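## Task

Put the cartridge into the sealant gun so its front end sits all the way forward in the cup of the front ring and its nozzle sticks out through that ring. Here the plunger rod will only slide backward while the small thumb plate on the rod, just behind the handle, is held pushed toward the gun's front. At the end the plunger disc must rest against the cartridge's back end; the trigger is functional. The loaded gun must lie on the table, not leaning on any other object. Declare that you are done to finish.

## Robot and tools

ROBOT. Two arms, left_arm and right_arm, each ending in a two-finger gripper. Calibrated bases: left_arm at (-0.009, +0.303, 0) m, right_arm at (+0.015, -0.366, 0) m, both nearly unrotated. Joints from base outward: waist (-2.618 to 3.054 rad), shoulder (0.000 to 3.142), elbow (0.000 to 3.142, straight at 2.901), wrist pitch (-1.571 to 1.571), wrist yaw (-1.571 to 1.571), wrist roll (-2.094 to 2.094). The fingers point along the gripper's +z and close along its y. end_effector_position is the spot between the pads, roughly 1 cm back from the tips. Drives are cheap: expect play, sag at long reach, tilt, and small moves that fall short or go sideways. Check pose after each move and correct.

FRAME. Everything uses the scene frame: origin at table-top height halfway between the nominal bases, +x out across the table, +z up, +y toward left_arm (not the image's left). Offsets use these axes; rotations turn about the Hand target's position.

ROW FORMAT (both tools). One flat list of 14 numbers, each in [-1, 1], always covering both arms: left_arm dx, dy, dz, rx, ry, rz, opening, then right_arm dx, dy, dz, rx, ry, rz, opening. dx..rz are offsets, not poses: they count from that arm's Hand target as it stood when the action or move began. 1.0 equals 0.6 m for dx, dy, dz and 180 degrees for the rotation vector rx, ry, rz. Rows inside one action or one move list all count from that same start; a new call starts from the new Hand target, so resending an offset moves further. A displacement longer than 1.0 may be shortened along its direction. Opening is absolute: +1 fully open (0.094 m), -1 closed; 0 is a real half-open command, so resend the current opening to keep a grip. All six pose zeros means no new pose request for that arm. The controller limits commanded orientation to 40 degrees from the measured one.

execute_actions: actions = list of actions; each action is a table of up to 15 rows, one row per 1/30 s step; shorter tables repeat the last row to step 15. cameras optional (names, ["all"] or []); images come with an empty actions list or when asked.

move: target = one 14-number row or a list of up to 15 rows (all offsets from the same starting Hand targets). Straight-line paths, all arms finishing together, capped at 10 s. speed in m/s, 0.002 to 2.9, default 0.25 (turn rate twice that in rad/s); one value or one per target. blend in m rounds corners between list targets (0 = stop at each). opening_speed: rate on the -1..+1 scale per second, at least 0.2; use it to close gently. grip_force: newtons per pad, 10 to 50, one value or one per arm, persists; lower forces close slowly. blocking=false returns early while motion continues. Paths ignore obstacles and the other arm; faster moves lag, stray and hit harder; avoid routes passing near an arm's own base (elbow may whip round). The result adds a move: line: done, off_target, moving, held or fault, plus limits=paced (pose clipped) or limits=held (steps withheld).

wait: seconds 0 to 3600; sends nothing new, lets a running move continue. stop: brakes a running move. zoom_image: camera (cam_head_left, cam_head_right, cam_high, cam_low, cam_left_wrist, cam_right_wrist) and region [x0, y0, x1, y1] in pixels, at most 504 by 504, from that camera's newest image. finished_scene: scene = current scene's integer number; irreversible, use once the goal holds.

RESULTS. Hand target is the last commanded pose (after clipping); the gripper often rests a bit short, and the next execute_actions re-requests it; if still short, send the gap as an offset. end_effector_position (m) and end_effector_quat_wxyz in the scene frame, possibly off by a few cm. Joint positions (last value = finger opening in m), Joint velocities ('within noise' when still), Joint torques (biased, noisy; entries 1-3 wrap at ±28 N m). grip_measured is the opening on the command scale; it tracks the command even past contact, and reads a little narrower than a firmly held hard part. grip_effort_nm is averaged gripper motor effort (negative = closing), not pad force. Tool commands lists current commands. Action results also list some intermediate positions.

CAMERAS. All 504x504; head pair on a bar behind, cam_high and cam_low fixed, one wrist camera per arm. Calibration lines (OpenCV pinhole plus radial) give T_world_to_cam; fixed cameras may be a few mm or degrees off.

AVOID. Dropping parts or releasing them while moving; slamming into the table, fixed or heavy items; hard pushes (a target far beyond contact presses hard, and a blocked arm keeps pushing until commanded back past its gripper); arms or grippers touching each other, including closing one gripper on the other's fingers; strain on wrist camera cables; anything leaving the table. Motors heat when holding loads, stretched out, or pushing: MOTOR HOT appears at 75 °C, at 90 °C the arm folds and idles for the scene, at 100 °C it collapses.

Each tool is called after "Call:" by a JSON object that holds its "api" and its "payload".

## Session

Call:
{"api": "execute_actions", "payload": {"actions": []}}

Scene clock: 0.00 s.
left_arm: end_effector_position=(+0.4418, +0.1566, +0.1486) grip_measured=+1.000 grip_effort_nm=n/a end_effector_quat_wxyz=(+0.525, +0.105, +0.834, -0.129) | right_arm: end_effector_position=(+0.4544, -0.4240, +0.1474) grip_measured=+1.000 grip_effort_nm=n/a end_effector_quat_wxyz=(+0.562, +0.129, +0.817, -0.008)
Joint positions: left_arm=[-0.293 1.607 0.845 0.333 0.071 -0.083 0.094] | right_arm=[-0.058 1.503 0.684 0.44 0.059 0.166 0.094]
Joint velocities: within noise
Joint torques (N m): no reading
Heat: left arm: 33 °C; right arm: 31 °C.
Hand target: left_arm +0.4465, +0.1548, +0.1683; +0.547, +0.108, +0.820, -0.133 | right_arm +0.4584, -0.4256, +0.1621; +0.578, +0.128, +0.806, -0.011
Tool commands: left_gripper/opening=+1.0 right_gripper/opening=+1.0
camera_calibration:
cam_left_wrist: T_world_to_cam=[[-0.36317, -0.93162, -0.01423, 0.31143], [-0.79058, 0.3162, -0.52441, 0.40558], [0.49305, -0.17919, -0.85135, 0.02756]] pos_world=[0.42016, 0.16683, 0.24059]
cam_right_wrist: T_world_to_cam=[[-0.29502, -0.92176, -0.25164, -0.21889], [-0.74325, 0.38688, -0.5458, 0.61607], [0.60045, 0.02601, -0.79924, -0.05371]] pos_world=[0.42556, -0.43872, 0.23825]

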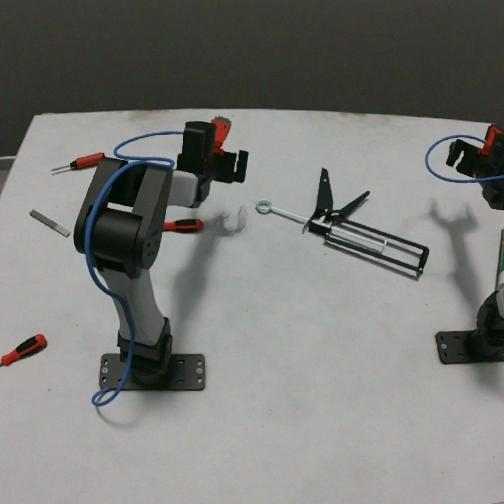

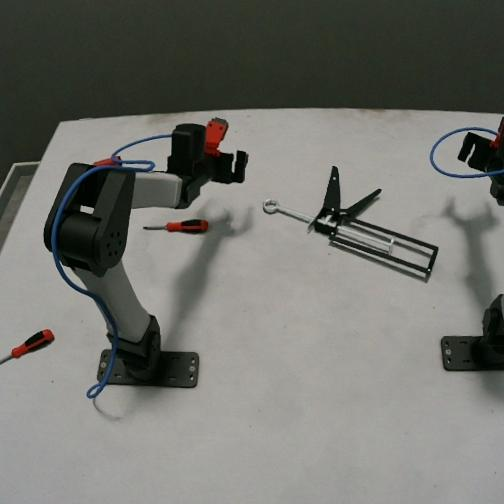

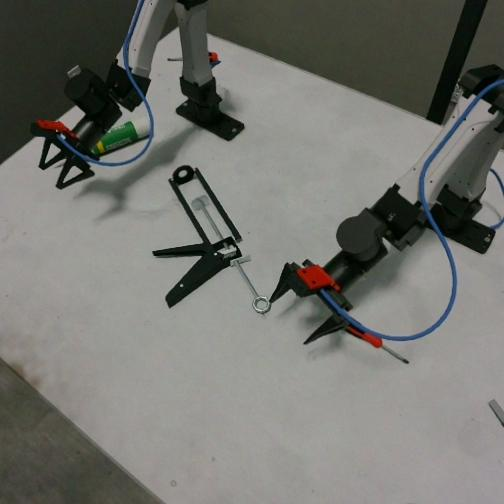

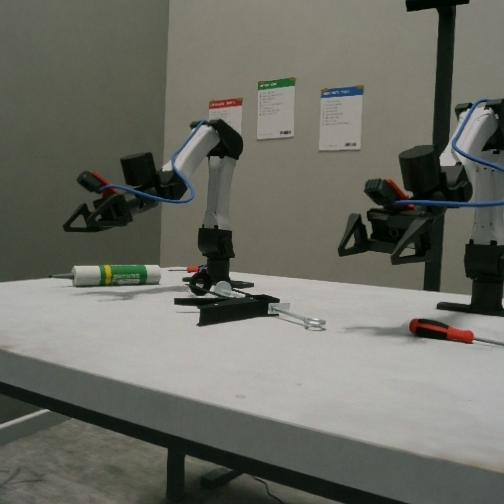

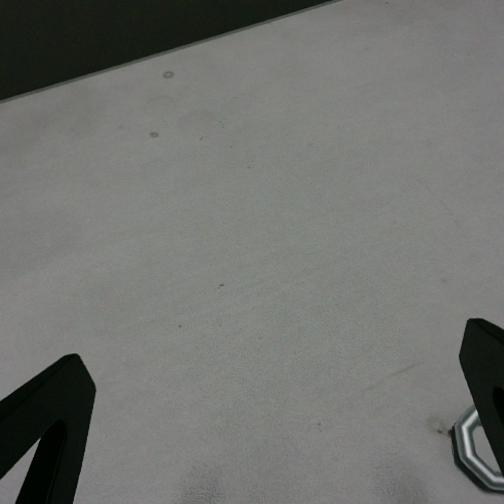

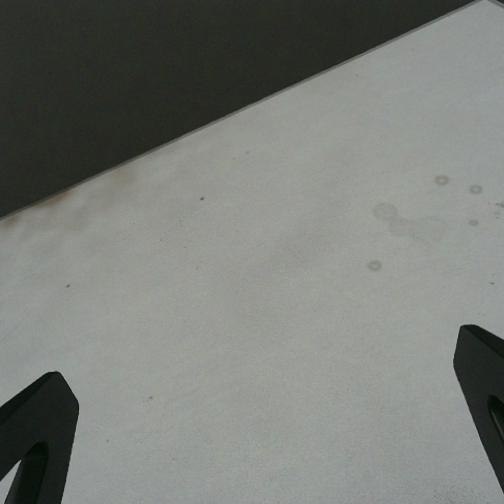

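Call:
{"api": "move", "payload": {"target": [-0.2,0.2,0.22,0,0.3,0,1,-0.15,0.45,0.28,0,0.4,0,1], "cameras": ["all"]}}

Call:
{"api": "zoom_image", "payload": {"camera": "cam_right_wrist", "region": [0, 0, 504, 504]}}

Scene clock: 9.73 s.
left_arm: end_effector_position=(+0.3323, +0.2800, +0.2823) grip_measured=+1.000 grip_effort_nm=-0.04 end_effector_quat_wxyz=(+0.172, +0.009, +0.973, -0.153) | right_arm: end_effector_position=(+0.3686, -0.1509, +0.3249) grip_measured=+1.000 grip_effort_nm=-0.02 end_effector_quat_wxyz=(+0.262, +0.052, +0.960, +0.086)
Joint positions: left_arm=[0.098 1.67 1.98 -1.558 0.34 0.064 0.094] | right_arm=[0.675 1.901 2.417 -1.557 0.19 0.683 0.094]
Joint torques (N m): left_arm=[0.29 -9.33 8.35 0.7 0.41 0.2] | right_arm=[-0.46 -7.15 7.41 1.07 -0.04 0.2]
Heat: left arm: 35 °C; right arm: 33 °C.
Hand target: left_arm +0.3265, +0.2748, +0.3003; +0.115, +0.036, +0.979, -0.167 | right_arm +0.3684, -0.1556, +0.3301; -0.007, +0.097, +0.992, -0.084
Off the commanded pose: left_arm 0.020 m, 7 deg | right_arm 0.007 m, 37 deg.
joint sent to its limit (left arm) — joint 4 (wrist pitch), lower limit. The joint targets are off in position and orientation.
joint sent to its limit (right arm) — joint 4 (wrist pitch), lower limit. The joint targets are off in position and orientation.
move: off_target (left_arm, right_arm)
cam_left_wrist: T_world_to_cam=[[-0.19047, -0.95002, 0.24735, 0.26249], [-0.95212, 0.24015, 0.18918, 0.22367], [-0.23913, -0.19948, -0.95028, 0.49437]] pos_world=[0.38117, 0.29428, 0.36254]
cam_right_wrist: T_world_to_cam=[[-0.1942, -0.95233, -0.23528, 0.00518], [-0.98056, 0.18156, 0.07447, 0.39857], [-0.0282, 0.24516, -0.96907, 0.45254]] pos_world=[0.40458, -0.17838, 0.41009]

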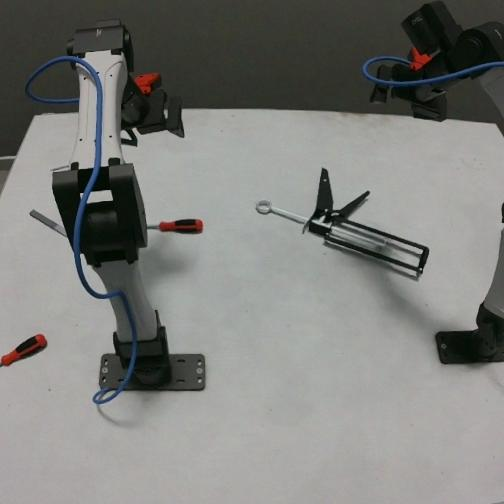

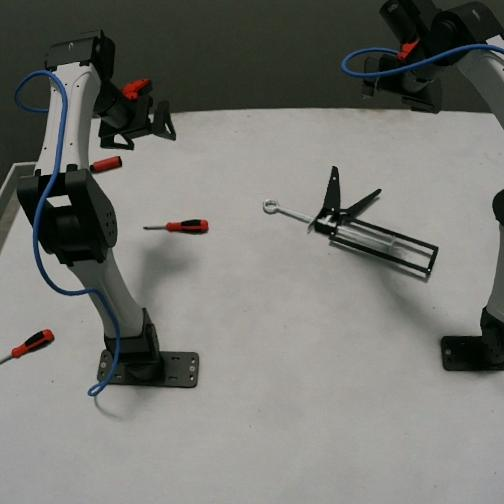

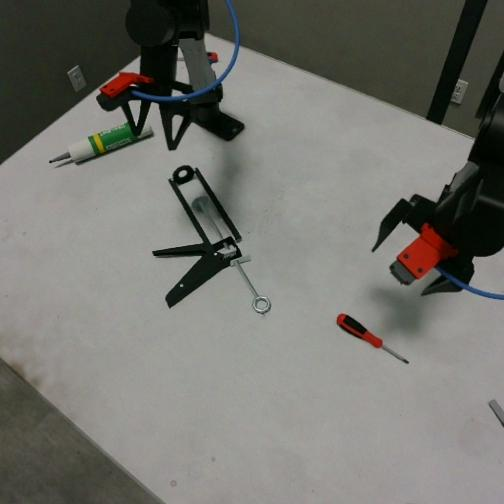

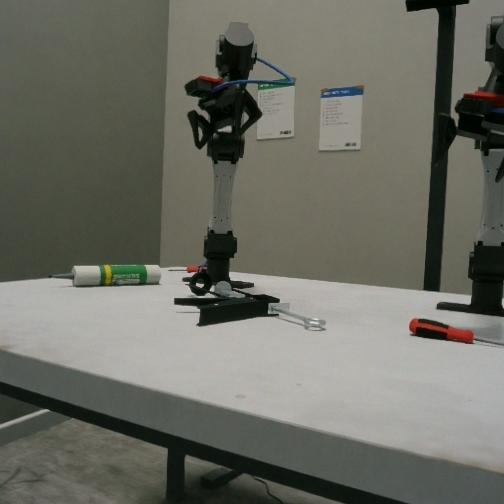

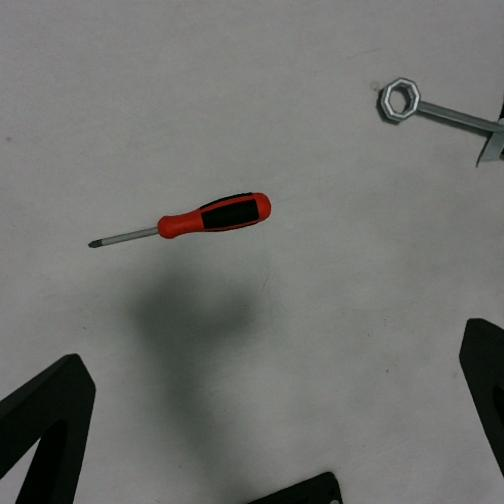

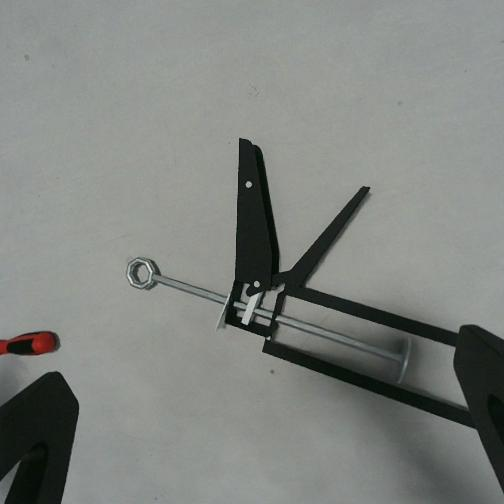

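Scaled by 1.000.

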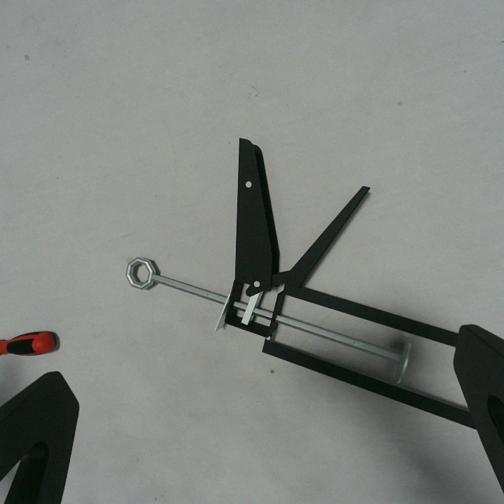

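Call:
{"api": "zoom_image", "payload": {"camera": "cam_right_wrist", "region": [190, 250, 310, 370]}}

Call:
{"api": "zoom_image", "payload": {"camera": "cam_low", "region": [165, 255, 335, 345]}}

Call:
{"api": "zoom_image", "payload": {"camera": "cam_high", "region": [150, 150, 290, 320]}}

Call:
{"api": "zoom_image", "payload": {"camera": "cam_head_left", "region": [240, 160, 440, 300]}}

Scaled by 4.200 from the camera's image (finer frame: 720x720).

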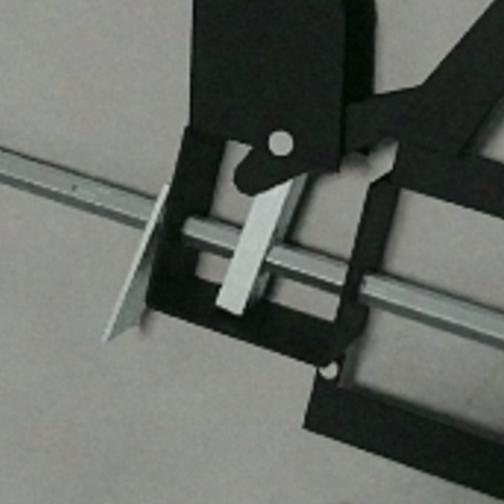

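Scaled by 2.965 from the camera's image (finer frame: 720x720).

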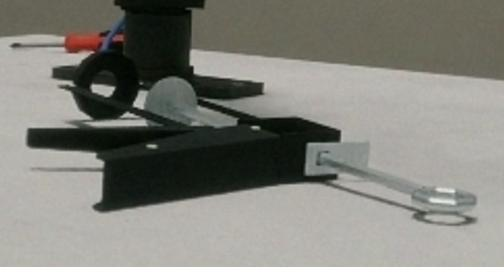

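Scaled by 2.965 from the camera's image (finer frame: 720x720).

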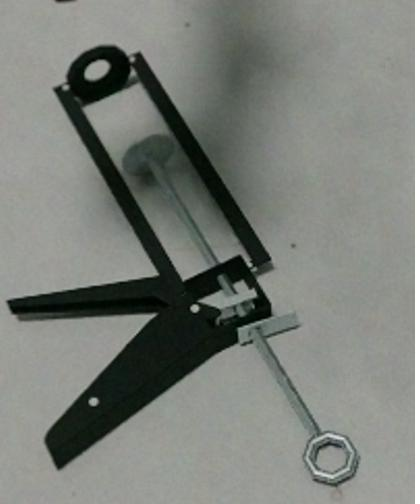

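Scaled by 2.520 from the camera's image (finer frame: 720x720).

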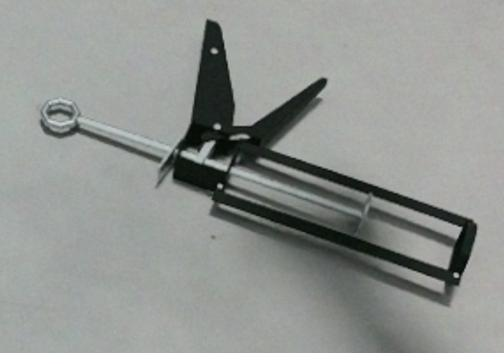

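Call:
{"api": "move", "payload": {"target": [0.11,-0.393,-0.284,-0.002,0.2257,0.34,0.2,-0.1,-0.1,0,0,0,0,1], "cameras": ["cam_left_wrist","cam_high","cam_head_left"]}}

Scene clock: 74.50 s.
left_arm: end_effector_position=(+0.3917, +0.0436, +0.1181) grip_measured=+0.202 grip_effort_nm=-0.12 end_effector_quat_wxyz=(-0.123, -0.513, +0.843, -0.107) | right_arm: end_effector_position=(+0.3168, -0.2069, +0.3263) grip_measured=+1.000 grip_effort_nm=-0.02 end_effector_quat_wxyz=(+0.243, +0.075, +0.964, +0.076)
Joint positions: left_arm=[-0.463 2.427 2.468 -1.561 0.324 -1.562 0.056] | right_arm=[0.62 1.627 2.104 -1.559 0.168 0.683 0.094]
Joint torques (N m): left_arm=[-0.61 -13.85 9.03 0.16 0.33 -0.13] | right_arm=[-0.43 -7.53 4.03 1 -0.08 -0.12]
Heat: left arm: 42 °C; right arm: 37 °C.
Hand target: left_arm +0.3925, +0.0390, +0.1299; -0.148, -0.515, +0.840, -0.091 | right_arm +0.3084, -0.2156, +0.3301; -0.007, +0.097, +0.992, -0.084
Off the commanded pose: left_arm 0.013 m, 3 deg | right_arm 0.013 m, 34 deg.
joint sent to its limit (left arm) — joint 4 (wrist pitch), lower limit. The joint targets are off in position and orientation.
joint sent to its limit (right arm) — joint 4 (wrist pitch), lower limit. The joint targets are off in position and orientation.
move: off_target (left_arm, right_arm)
cam_left_wrist: T_world_to_cam=[[0.82616, -0.55559, 0.09369, -0.30745], [-0.40565, -0.4711, 0.78327, 0.11483], [-0.39104, -0.68511, -0.61458, 0.34642]] pos_world=[0.43605, 0.12061, 0.15177]
Images, in order (width x height): cam_head_left 504x504, cam_high 504x504, cam_left_wrist 504x504.

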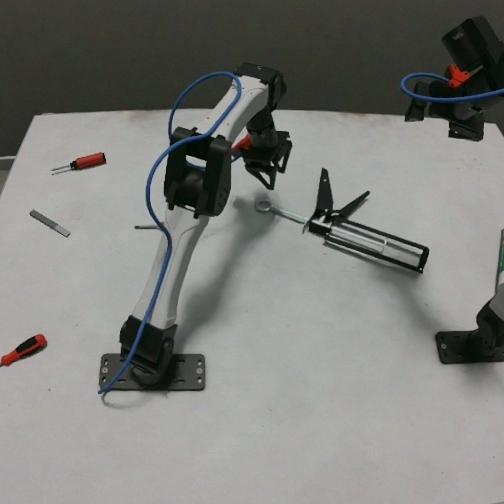

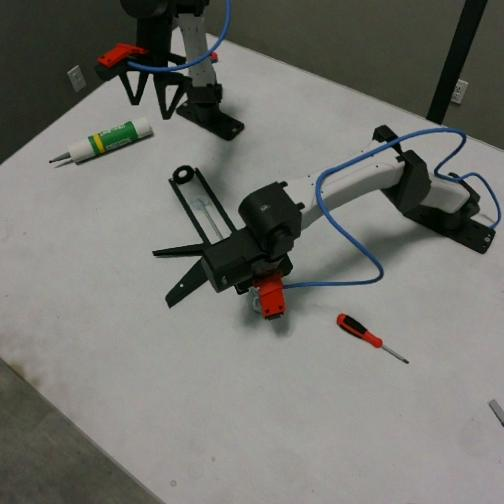

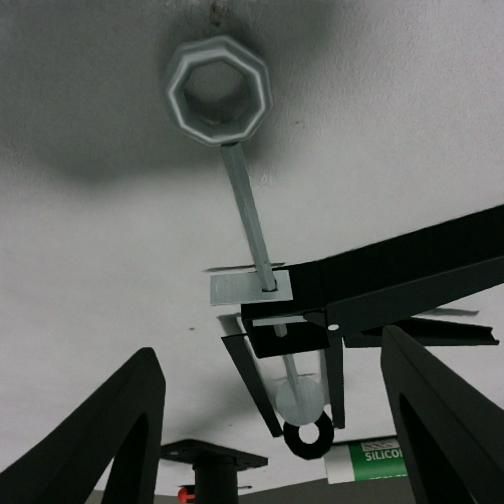

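Call:
{"api": "move", "payload": {"target": [0.01,0.018,-0.09,0,0,0,0.2,0,0,0,0,0,0,1], "speed": 0.15, "cameras": ["cam_left_wrist","cam_low"]}}

Scene clock: 82.00 s.
left_arm: end_effector_position=(+0.3952, +0.0561, +0.0718) grip_measured=+0.202 grip_effort_nm=-0.13 end_effector_quat_wxyz=(-0.146, -0.519, +0.839, -0.073) | right_arm: end_effector_position=(+0.3168, -0.2069, +0.3263) grip_measured=+1.000 grip_effort_nm=-0.02 end_effector_quat_wxyz=(+0.243, +0.075, +0.964, +0.076)
Joint positions: left_arm=[-0.436 2.496 2.407 -1.524 0.326 -1.532 0.056] | right_arm=[0.62 1.627 2.104 -1.559 0.168 0.683 0.094]
Joint torques (N m): left_arm=[0.21 -14.68 5.38 0.38 0.29 0.14] | right_arm=[-0.59 -7.53 3.95 1.03 -0.11 -0.11]
Heat: left arm: 43 °C; right arm: 37 °C.
Hand target: left_arm +0.3985, +0.0498, +0.0759; -0.148, -0.515, +0.840, -0.091 | right_arm +0.3084, -0.2156, +0.3301; -0.007, +0.097, +0.992, -0.084
Off the commanded pose: left_arm 0.008 m, 2 deg | right_arm 0.013 m, 34 deg.
joint sent to its limit (right arm) — joint 4 (wrist pitch), lower limit. The joint targets are off in position and orientation.
move: done
cam_left_wrist: T_world_to_cam=[[0.83014, -0.55745, 0.01073, -0.2945], [-0.34514, -0.49867, 0.79512, 0.13515], [-0.43789, -0.66377, -0.60636, 0.34457]] pos_world=[0.442, 0.13194, 0.10463]
Images, in order (width x height): cam_low 504x504, cam_left_wrist 504x504.

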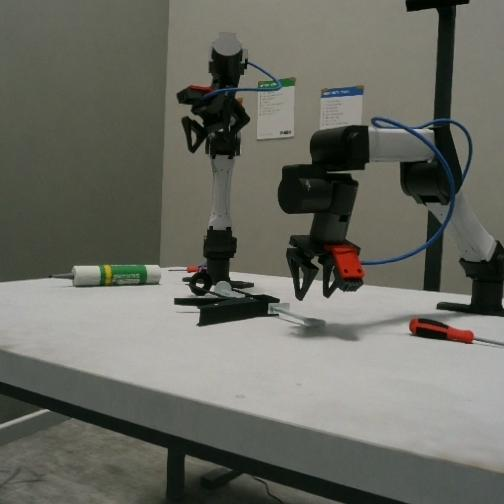

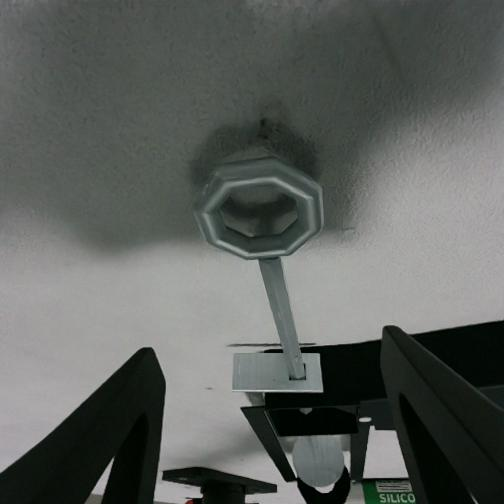

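Call:
{"api": "move", "payload": {"target": [0.0025,0.014,-0.078,0,0,0,0.2,0,0,0,0,0,0,1], "speed": 0.08, "cameras": ["cam_left_wrist","cam_low"]}}

Scene clock: 90.33 s.
left_arm: end_effector_position=(+0.3883, +0.0587, +0.0242) grip_measured=+0.201 grip_effort_nm=-0.11 end_effector_quat_wxyz=(-0.167, -0.515, +0.838, -0.068) | right_arm: end_effector_position=(+0.3168, -0.2069, +0.3263) grip_measured=+1.000 grip_effort_nm=-0.02 end_effector_quat_wxyz=(+0.243, +0.075, +0.964, +0.076)
Joint positions: left_arm=[-0.427 2.485 2.189 -1.354 0.355 -1.511 0.056] | right_arm=[0.62 1.627 2.104 -1.559 0.168 0.683 0.094]
Joint torques (N m): left_arm=[0.4 -16.06 3.84 0.59 0.11 0.09] | right_arm=[-0.35 -7.58 3.9 1 -0.06 -0.09]
Heat: left arm: 47 °C; right arm: 37 °C.
Hand target: left_arm +0.4000, +0.0582, +0.0291; -0.148, -0.515, +0.840, -0.091 | right_arm +0.3084, -0.2156, +0.3301; -0.007, +0.097, +0.992, -0.084
Off the commanded pose: left_arm 0.013 m, 3 deg | right_arm 0.013 m, 34 deg.
joint sent to its limit (right arm) — joint 4 (wrist pitch), lower limit. The joint targets are off in position and orientation.
move: off_target (left_arm)
cam_left_wrist: T_world_to_cam=[[0.8249, -0.56512, -0.01339, -0.28379], [-0.31785, -0.48328, 0.81573, 0.15992], [-0.46745, -0.66864, -0.57828, 0.32551]] pos_world=[0.43709, 0.13456, 0.05399]
Images, in order (width x height): cam_low 504x504, cam_left_wrist 504x504.

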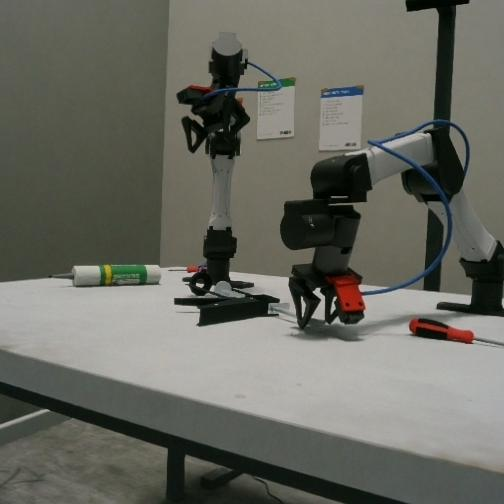

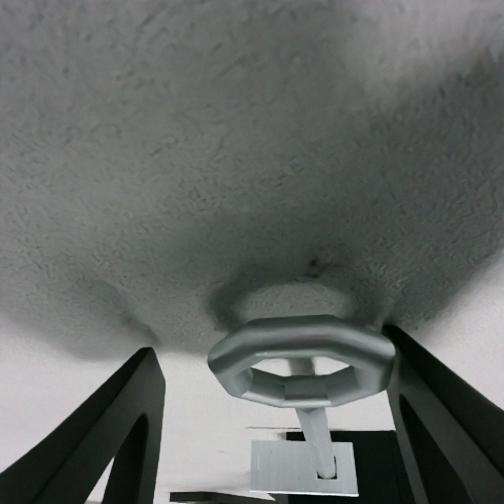

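Call:
{"api": "move", "payload": {"target": [[0.0095,-0.006,0,0,0,0,0.2,0,0,0,0,0,0,1],[0.0095,-0.006,-0.009,0,0,0,0.2,0,0,0,0,0,0,1],[0.0095,-0.006,-0.009,0,0,0,-0.4,0,0,0,0,0,0,1]], "speed": 0.06, "cameras": ["cam_left_wrist","cam_low"]}}

Scene clock: 95.90 s.
left_arm: end_effector_position=(+0.3961, +0.0560, +0.0238) grip_measured=-0.217 grip_effort_nm=-1.07 end_effector_quat_wxyz=(-0.156, -0.517, +0.838, -0.077) | right_arm: end_effector_position=(+0.3168, -0.2069, +0.3263) grip_measured=+1.000 grip_effort_nm=-0.02 end_effector_quat_wxyz=(+0.243, +0.075, +0.964, +0.076)
Joint positions: left_arm=[-0.428 2.491 2.203 -1.331 0.346 -1.52 0.037] | right_arm=[0.62 1.627 2.104 -1.559 0.168 0.683 0.094]
Joint torques (N m): left_arm=[0.23 -13.24 7.05 0.37 0.11 0.07] | right_arm=[-0.38 -7.56 3.77 1.02 -0.07 -0.14]
Heat: left arm: 50 °C; right arm: 37 °C.
Hand target: left_arm +0.4057, +0.0546, +0.0237; -0.148, -0.515, +0.840, -0.091 | right_arm +0.3084, -0.2156, +0.3301; -0.007, +0.097, +0.992, -0.084
Off the commanded pose: left_arm 0.010 m, 2 deg | right_arm 0.013 m, 34 deg.
joint sent to its limit (right arm) — joint 4 (wrist pitch), lower limit. The joint targets are off in position and orientation.
move: done; target 3's new opening was sent with left_arm's hand 0.011 m and 2 deg from that target
cam_left_wrist: T_world_to_cam=[[0.82859, -0.55973, 0.01197, -0.29406], [-0.33825, -0.48347, 0.80737, 0.16977], [-0.44612, -0.67303, -0.58993, 0.31929]] pos_world=[0.44353, 0.13237, 0.05481]
Images, in order (width x height): cam_low 504x504, cam_left_wrist 504x504.

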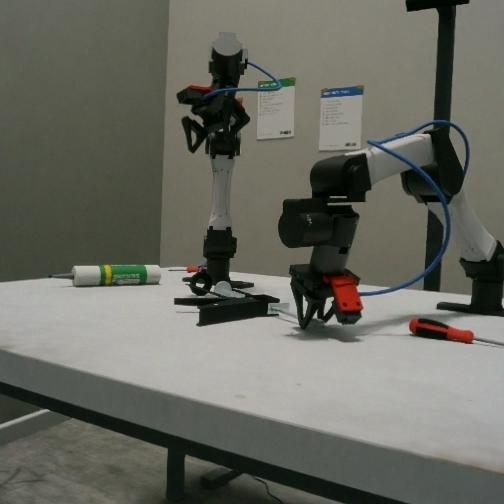

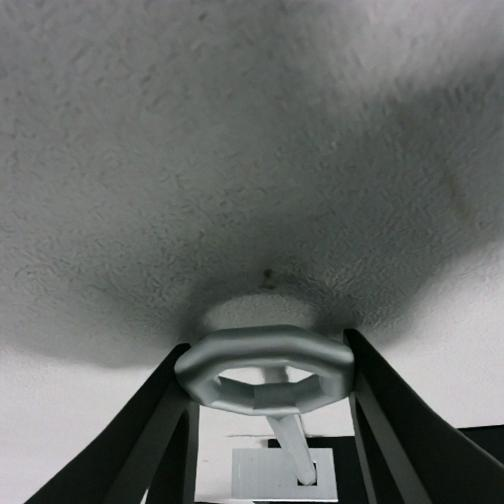

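Call:
{"api": "move", "payload": {"target": [0,0,0,0,0,0,-0.4,0.036,0.3427,-0.333,0.0514,-0.0169,-0.088,-1], "speed": 0.2, "cameras": ["all"]}}

Scene clock: 112.07 s.
left_arm: end_effector_position=(+0.3961, +0.0560, +0.0238) grip_measured=-0.217 grip_effort_nm=-1.07 end_effector_quat_wxyz=(-0.156, -0.517, +0.838, -0.077) | right_arm: end_effector_position=(+0.3280, -0.0120, +0.1237) grip_measured=-0.992 grip_effort_nm=-0.45 end_effector_quat_wxyz=(+0.023, +0.222, +0.974, +0.032)
Joint positions: left_arm=[-0.428 2.491 2.203 -1.331 0.346 -1.52 0.037] | right_arm=[0.899 2.394 2.468 -1.566 0.009 1.297 0]
Joint torques (N m): left_arm=[0.24 -13.27 6.98 0.37 0.12 0.09] | right_arm=[0.49 -11.51 8.18 0.36 -0.14 0.22]
Heat: left arm: 52 °C; right arm: 38 °C.
Hand target: left_arm +0.4057, +0.0546, +0.0237; -0.148, -0.515, +0.840, -0.091 | right_arm +0.3300, -0.0099, +0.1303; +0.000, +0.234, +0.972, +0.000
Off the commanded pose: left_arm 0.010 m, 2 deg | right_arm 0.007 m, 5 deg.
joint sent to its limit (right arm) — joint 4 (wrist pitch), lower limit. The joint targets are off in position and orientation.
move: off_target (right_arm)
cam_left_wrist: T_world_to_cam=[[0.82859, -0.55973, 0.01197, -0.29406], [-0.33825, -0.48347, 0.80737, 0.16977], [-0.44612, -0.67303, -0.58993, 0.31929]] pos_world=[0.44353, 0.13237, 0.05481]
cam_right_wrist: T_world_to_cam=[[-0.55734, -0.82904, -0.04546, 0.17933], [-0.7196, 0.45501, 0.52454, 0.21045], [-0.41418, 0.32506, -0.85017, 0.33524]] pos_world=[0.39024, -0.05606, 0.18277]

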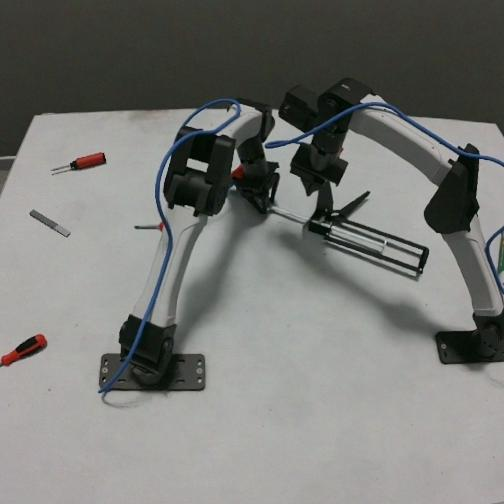

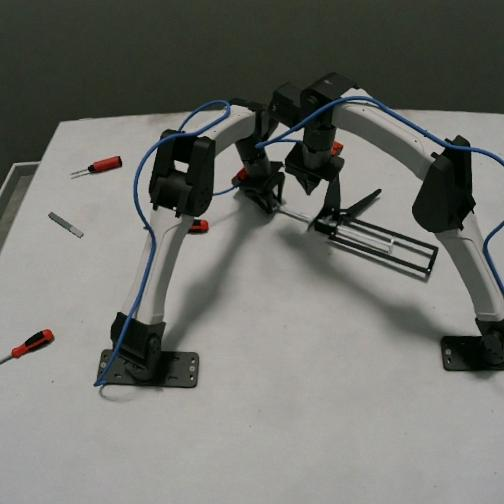

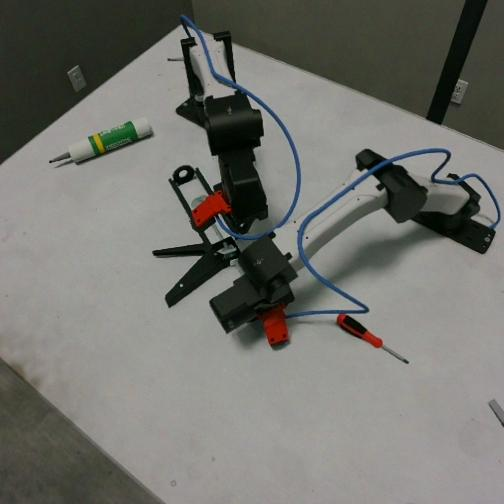

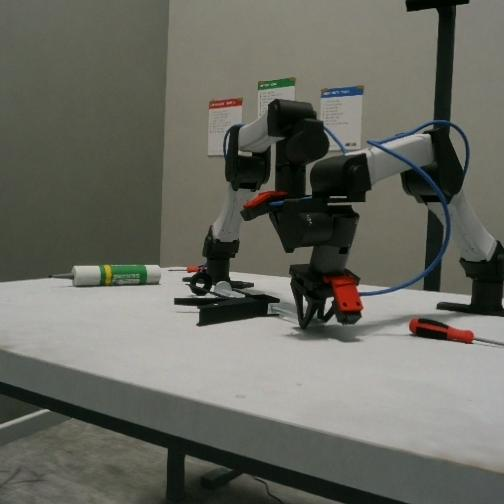

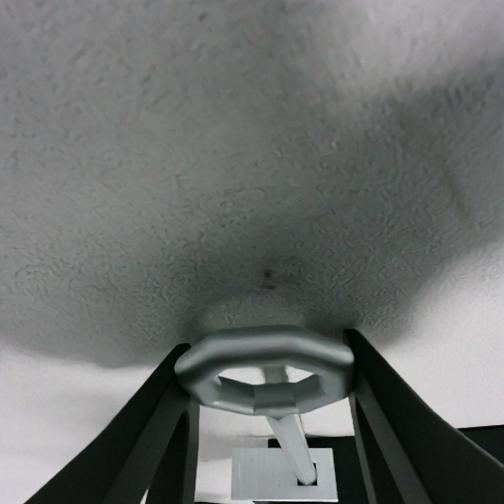

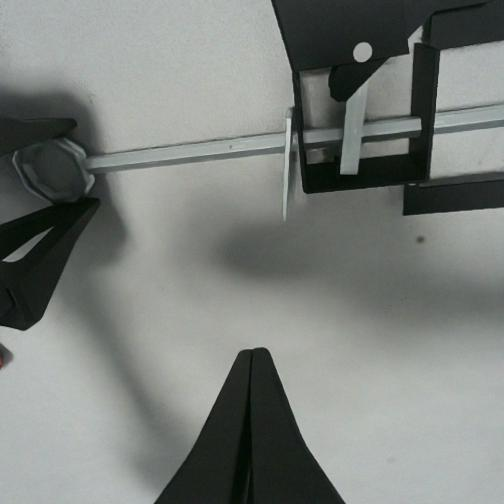

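Call:
{"api": "move", "payload": {"target": [0,0,0,0,0,0,-0.4,0.002,0.014,-0.12,0,0,0,-1], "speed": 0.12, "cameras": ["cam_left_wrist","cam_right_wrist","cam_low"]}}

Scene clock: 123.97 s.
left_arm: end_effector_position=(+0.3961, +0.0560, +0.0238) grip_measured=-0.217 grip_effort_nm=-1.07 end_effector_quat_wxyz=(-0.156, -0.517, +0.838, -0.077) | right_arm: end_effector_position=(+0.3287, -0.0108, +0.0613) grip_measured=-0.992 grip_effort_nm=-0.45 end_effector_quat_wxyz=(-0.003, +0.226, +0.974, -0.013)
Joint positions: left_arm=[-0.428 2.491 2.203 -1.331 0.346 -1.52 0.037] | right_arm=[0.899 2.498 2.406 -1.505 0.007 1.306 0]
Joint torques (N m): left_arm=[0.23 -13.23 7.13 0.35 0.13 0.07] | right_arm=[0.77 -11.97 5.97 0.62 -0.1 0.25]
Heat: left arm: 54 °C; right arm: 40 °C.
Hand target: left_arm +0.4057, +0.0546, +0.0237; -0.148, -0.515, +0.840, -0.091 | right_arm +0.3312, -0.0015, +0.0583; +0.000, +0.234, +0.972, +0.000
Off the commanded pose: left_arm 0.010 m, 2 deg | right_arm 0.010 m, 2 deg.
move: done
cam_left_wrist: T_world_to_cam=[[0.82859, -0.55973, 0.01197, -0.29406], [-0.33825, -0.48347, 0.80737, 0.16977], [-0.44612, -0.67303, -0.58993, 0.31929]] pos_world=[0.44353, 0.13237, 0.05481]
cam_right_wrist: T_world_to_cam=[[-0.56451, -0.82341, 0.05775, 0.17397], [-0.67794, 0.50242, 0.53663, 0.22928], [-0.47088, 0.26378, -0.84184, 0.29946]] pos_world=[0.39465, -0.05094, 0.11901]
Images, in order (width x height): cam_low 504x504, cam_left_wrist 504x504, cam_right_wrist 504x504.

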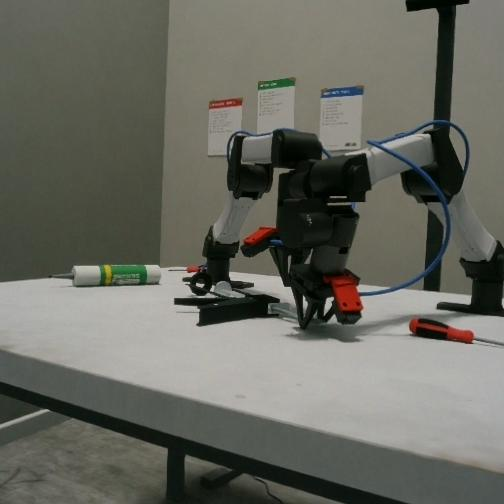

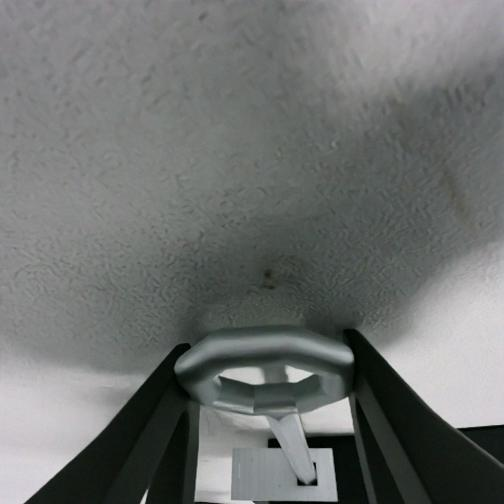

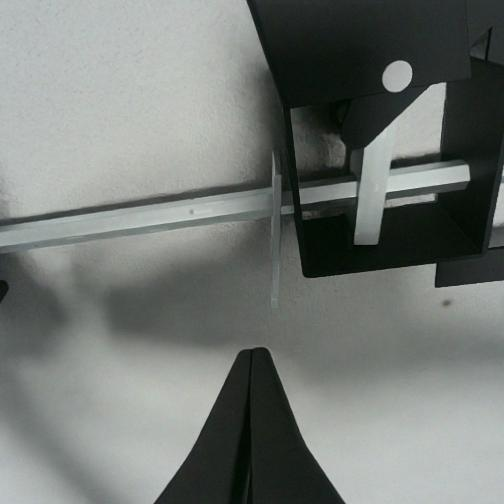

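Call:
{"api": "move", "payload": {"target": [[0,0,0,0,0,0,-0.4,0.0225,0.0085,0,0,0,0,-1],[0,0,0,0,0,0,-0.4,0.0225,0.0085,-0.052,0,0,0,-1]], "speed": 0.1, "cameras": ["cam_left_wrist","cam_right_wrist","cam_low"]}}

Scene clock: 133.47 s.
left_arm: end_effector_position=(+0.3961, +0.0560, +0.0238) grip_measured=-0.217 grip_effort_nm=-1.07 end_effector_quat_wxyz=(-0.156, -0.517, +0.838, -0.077) | right_arm: end_effector_position=(+0.3317, -0.0075, +0.0557) grip_measured=-0.992 grip_effort_nm=-0.45 end_effector_quat_wxyz=(-0.003, +0.226, +0.974, -0.012)
Joint positions: left_arm=[-0.428 2.491 2.203 -1.331 0.346 -1.52 0.037] | right_arm=[0.899 2.524 2.432 -1.503 0.007 1.306 0]
Joint torques (N m): left_arm=[0.2 -13.29 7.13 0.37 0.11 0.07] | right_arm=[0.13 -14.72 4.83 0.41 -0.07 0.07]
Heat: left arm: 54 °C; right arm: 43 °C.
Hand target: left_arm +0.4057, +0.0546, +0.0237; -0.148, -0.515, +0.840, -0.091 | right_arm +0.3330, -0.0073, +0.0634; +0.004, +0.229, +0.973, -0.005 (not the last commanded pose)
Off the commanded pose: left_arm 0.010 m, 2 deg | right_arm 0.033 m, 2 deg.
move: held (right_arm; a check stopped the path); path is at target 1 of 2; limits=held
pose unreachable (right arm): on one or more control steps of this call, first in action 0 (counted from 0), this arm could not follow its commanded pose, so it was not sent that pose on those steps. It may still have moved: this result reports where it is.
cause: moving toward the commanded pose would bring a part of the arm too close to another arm (this arm's wrist (the part past joint 4) and the left arm's wrist (the part past joint 4), where that arm would come to rest).
cam_left_wrist: T_world_to_cam=[[0.82859, -0.55973, 0.01197, -0.29406], [-0.33825, -0.48347, 0.80737, 0.16977], [-0.44612, -0.67303, -0.58993, 0.31929]] pos_world=[0.44353, 0.13237, 0.05481]
cam_right_wrist: T_world_to_cam=[[-0.56456, -0.82347, 0.05623, 0.17883], [-0.67848, 0.50179, 0.53654, 0.23273], [-0.47004, 0.26476, -0.842, 0.29506]] pos_world=[0.39755, -0.04764, 0.11351]
Images, in order (width x height): cam_low 504x504, cam_left_wrist 504x504, cam_right_wrist 504x504.

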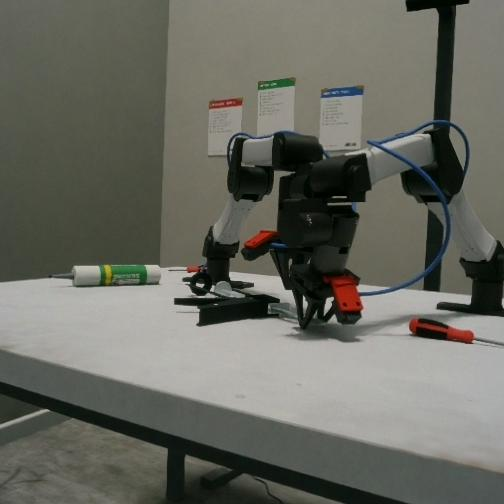

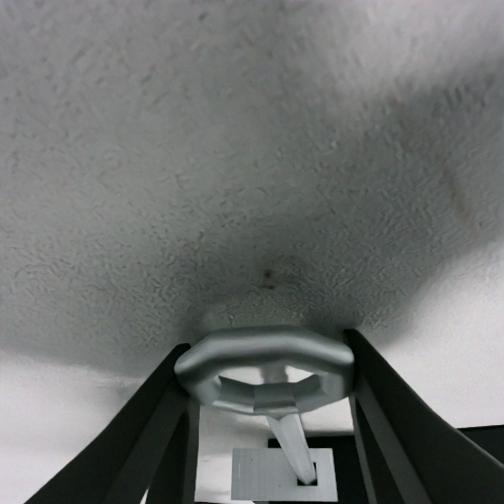

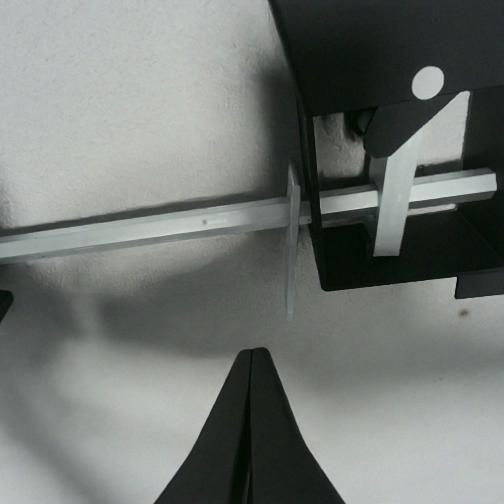

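Call:
{"api": "move", "payload": {"target": [[0,0,0,0,0,0,-0.4,0,0,0,0.0595,-0.0301,0,-1],[0,0,0,0,0,0,-0.4,0.0175,0.014,0,0.0595,-0.0301,0,-1],[0,0,0,0,0,0,-0.4,0.0175,0.014,-0.045,0.0595,-0.0301,0,-1]], "speed": 0.1, "cameras": ["cam_head_right","cam_right_wrist","cam_low"]}}

Scene clock: 161.40 s.
left_arm: end_effector_position=(+0.3961, +0.0560, +0.0238) grip_measured=-0.217 grip_effort_nm=-1.07 end_effector_quat_wxyz=(-0.156, -0.517, +0.838, -0.077) | right_arm: end_effector_position=(+0.3352, -0.0003, +0.0402) grip_measured=-0.992 grip_effort_nm=-0.45 end_effector_quat_wxyz=(+0.024, +0.230, +0.969, +0.085)
Joint positions: left_arm=[-0.428 2.491 2.203 -1.331 0.346 -1.52 0.037] | right_arm=[0.887 2.285 1.931 -1.043 -0.039 1.306 0]
Joint torques (N m): left_arm=[0.16 -13.3 7.08 0.36 0.12 0.08] | right_arm=[-0.21 -11.23 4.79 1.07 -0.15 -0.08]
Heat: left arm: 56 °C; right arm: 48 °C.
Hand target: left_arm +0.4057, +0.0546, +0.0237; -0.148, -0.515, +0.840, -0.091 | right_arm +0.3435, +0.0011, +0.0364; +0.028, +0.228, +0.968, +0.096
Off the commanded pose: left_arm 0.010 m, 2 deg | right_arm 0.009 m, 1 deg.
move: done
cam_right_wrist: T_world_to_cam=[[-0.56739, -0.81054, -0.14524, 0.19661], [-0.72747, 0.41076, 0.54961, 0.25578], [-0.38582, 0.4175, -0.8227, 0.25284]] pos_world=[0.39518, -0.05127, 0.09599]
Images, in order (width x height): cam_head_right 504x504, cam_low 504x504, cam_right_wrist 504x504.

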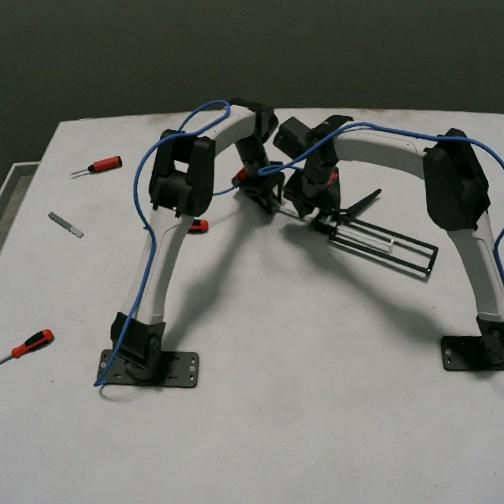

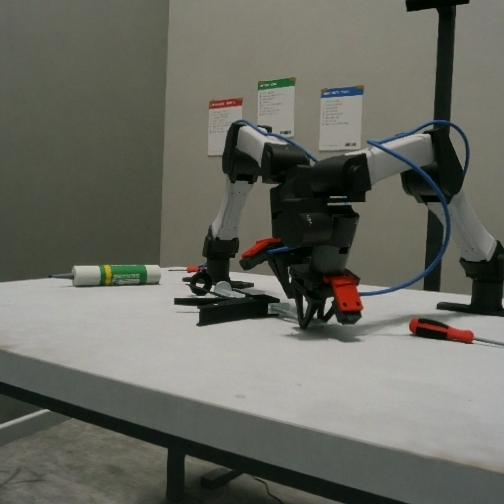

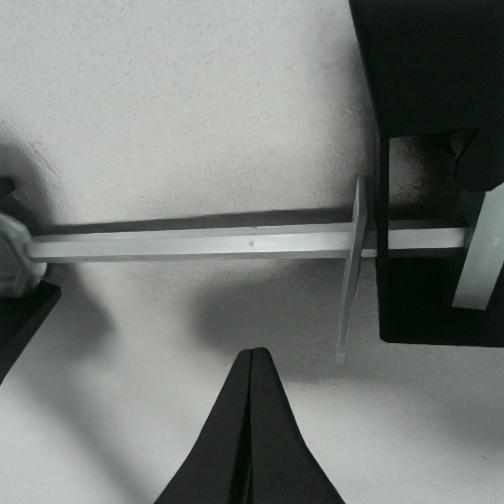

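Call:
{"api": "move", "payload": {"target": [[0,0,0,0,0,0,-0.4,0.012,-0.006,0,0,0,0,-1],[0,0,0,0,0,0,-0.4,0.012,-0.006,-0.025,0,0,0,-1]], "speed": 0.06, "cameras": ["cam_left_wrist","cam_right_wrist"]}}

Scene clock: 166.53 s.
left_arm: end_effector_position=(+0.3961, +0.0560, +0.0238) grip_measured=-0.217 grip_effort_nm=-1.07 end_effector_quat_wxyz=(-0.156, -0.517, +0.838, -0.077) | right_arm: end_effector_position=(+0.3476, -0.0082, +0.0256) grip_measured=-0.992 grip_effort_nm=-0.45 end_effector_quat_wxyz=(+0.025, +0.239, +0.967, +0.086)
Joint positions: left_arm=[-0.428 2.491 2.203 -1.331 0.346 -1.52 0.037] | right_arm=[0.856 2.305 1.906 -0.999 -0.042 1.295 0]
Joint torques (N m): left_arm=[0.27 -13.31 7.06 0.35 0.12 0.06] | right_arm=[-0.27 -11.29 5.11 1.1 -0.15 -0.12]
Heat: left arm: 57 °C; right arm: 49 °C.
Hand target: left_arm +0.4057, +0.0546, +0.0237; -0.148, -0.515, +0.840, -0.091 | right_arm +0.3507, -0.0025, +0.0214; +0.028, +0.228, +0.968, +0.096
Off the commanded pose: left_arm 0.010 m, 2 deg | right_arm 0.008 m, 2 deg.
move: done
cam_left_wrist: T_world_to_cam=[[0.82859, -0.55973, 0.01197, -0.29406], [-0.33825, -0.48347, 0.80737, 0.16977], [-0.44612, -0.67303, -0.58993, 0.31929]] pos_world=[0.44353, 0.13237, 0.05481]
cam_right_wrist: T_world_to_cam=[[-0.58324, -0.7991, -0.14582, 0.20069], [-0.71896, 0.42429, 0.55052, 0.27317], [-0.37805, 0.42592, -0.82199, 0.24625]] pos_world=[0.40655, -0.06041, 0.08129]

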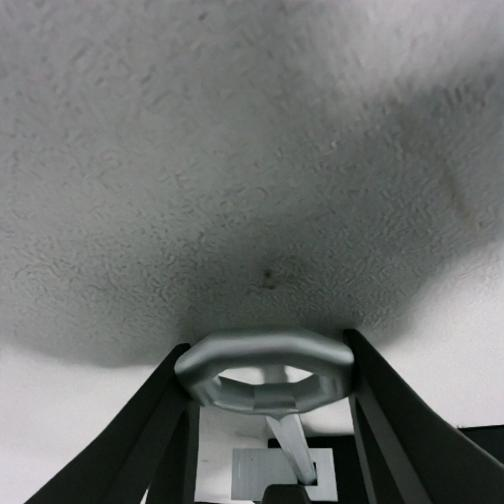

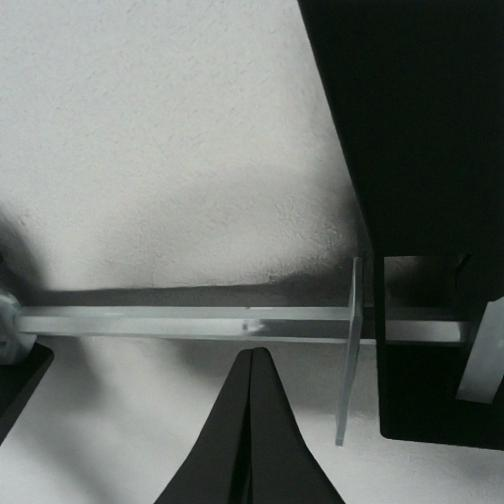

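Call:
{"api": "move", "payload": {"target": [[0,0,0,0,0,0,-0.4,-0.012,0.006,0,0,0,0,-1],[0,0,0,0,0,0,-0.4,-0.021,-0.018,0,0,0,0,-1]], "speed": 0.05, "cameras": ["cam_left_wrist","cam_right_wrist"]}}

Scene clock: 172.77 s.
left_arm: end_effector_position=(+0.3953, +0.0548, +0.0238) grip_measured=-0.217 grip_effort_nm=-1.07 end_effector_quat_wxyz=(-0.156, -0.516, +0.839, -0.077) | right_arm: end_effector_position=(+0.3356, -0.0104, +0.0079) grip_measured=-0.992 grip_effort_nm=-0.45 end_effector_quat_wxyz=(+0.022, +0.232, +0.969, +0.085)
Joint positions: left_arm=[-0.431 2.491 2.203 -1.331 0.346 -1.522 0.037] | right_arm=[0.87 2.282 1.796 -0.914 -0.045 1.295 0]
Joint torques (N m): left_arm=[0.25 -13.27 7.1 0.36 0.12 0.05] | right_arm=[-0.39 -15.06 4.23 0.75 -0.08 -0.08]
Heat: left arm: 57 °C; right arm: 49 °C.
Hand target: left_arm +0.4057, +0.0546, +0.0237; -0.148, -0.515, +0.840, -0.091 | right_arm +0.3381, -0.0133, +0.0214; +0.028, +0.228, +0.968, +0.096
Off the commanded pose: left_arm 0.010 m, 2 deg | right_arm 0.014 m, 2 deg.
move: off_target (right_arm)
cam_left_wrist: T_world_to_cam=[[0.82769, -0.56107, 0.01149, -0.29375], [-0.33872, -0.48314, 0.80737, 0.16905], [-0.44744, -0.67214, -0.58994, 0.31855]] pos_world=[0.44293, 0.13097, 0.05481]
cam_right_wrist: T_world_to_cam=[[-0.57234, -0.80741, -0.14324, 0.18554], [-0.72262, 0.41403, 0.55353, 0.27628], [-0.38762, 0.42032, -0.82042, 0.23126]] pos_world=[0.39548, -0.06178, 0.06338]

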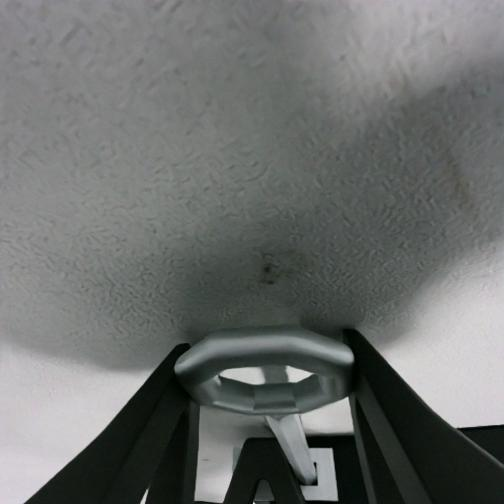

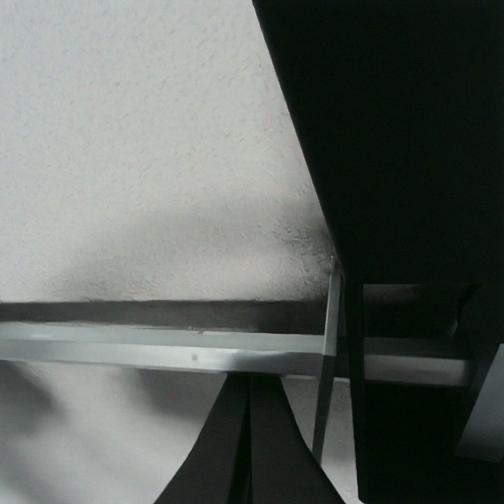

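Call:
{"api": "move", "payload": {"target": [[0,0,0,0,0,0,-0.4,-0.006,0.018,0,0,0,0,-1],[0,0,0,0,0,0,-0.4,-0.012,0.013,0.006,0,0,0,-1]], "speed": 0.05, "cameras": ["cam_left_wrist","cam_right_wrist"]}}

Scene clock: 177.63 s.
left_arm: end_effector_position=(+0.3953, +0.0548, +0.0238) grip_measured=-0.217 grip_effort_nm=-1.07 end_effector_quat_wxyz=(-0.156, -0.516, +0.839, -0.077) | right_arm: end_effector_position=(+0.3356, -0.0104, +0.0079) grip_measured=-0.992 grip_effort_nm=-0.45 end_effector_quat_wxyz=(+0.022, +0.232, +0.969, +0.085)
Joint positions: left_arm=[-0.431 2.491 2.203 -1.331 0.346 -1.522 0.037] | right_arm=[0.87 2.282 1.796 -0.914 -0.045 1.295 0]
Joint torques (N m): left_arm=[0.14 -13.23 7.04 0.39 0.12 0.07] | right_arm=[1.25 -14.93 5.41 0.62 -0.06 0.19]
Heat: left arm: 57 °C; right arm: 49 °C.
Hand target: left_arm +0.4057, +0.0546, +0.0237; -0.148, -0.515, +0.840, -0.091 | right_arm +0.3309, -0.0055, +0.0250; +0.028, +0.228, +0.968, +0.096
Off the commanded pose: left_arm 0.010 m, 2 deg | right_arm 0.018 m, 2 deg.
move: off_target (right_arm)
cam_left_wrist: T_world_to_cam=[[0.82769, -0.56107, 0.01149, -0.29375], [-0.33872, -0.48314, 0.80737, 0.16905], [-0.44744, -0.67214, -0.58994, 0.31855]] pos_world=[0.44293, 0.13097, 0.05481]
cam_right_wrist: T_world_to_cam=[[-0.57234, -0.80741, -0.14324, 0.18554], [-0.72262, 0.41403, 0.55353, 0.27628], [-0.38762, 0.42032, -0.82042, 0.23126]] pos_world=[0.39548, -0.06178, 0.06338]

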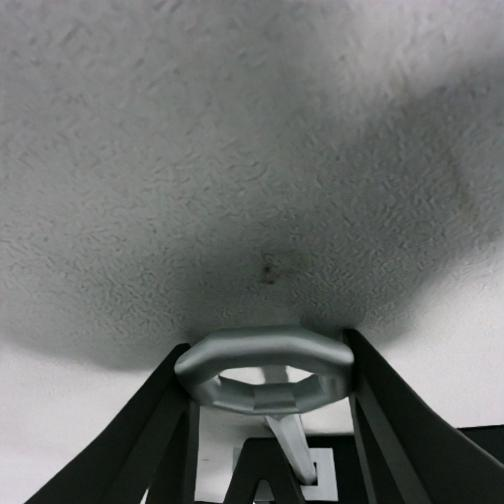

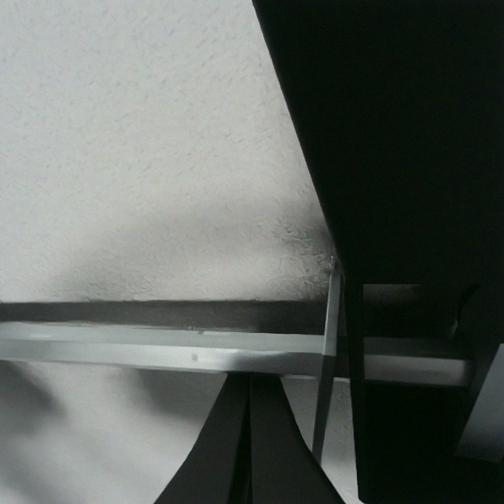

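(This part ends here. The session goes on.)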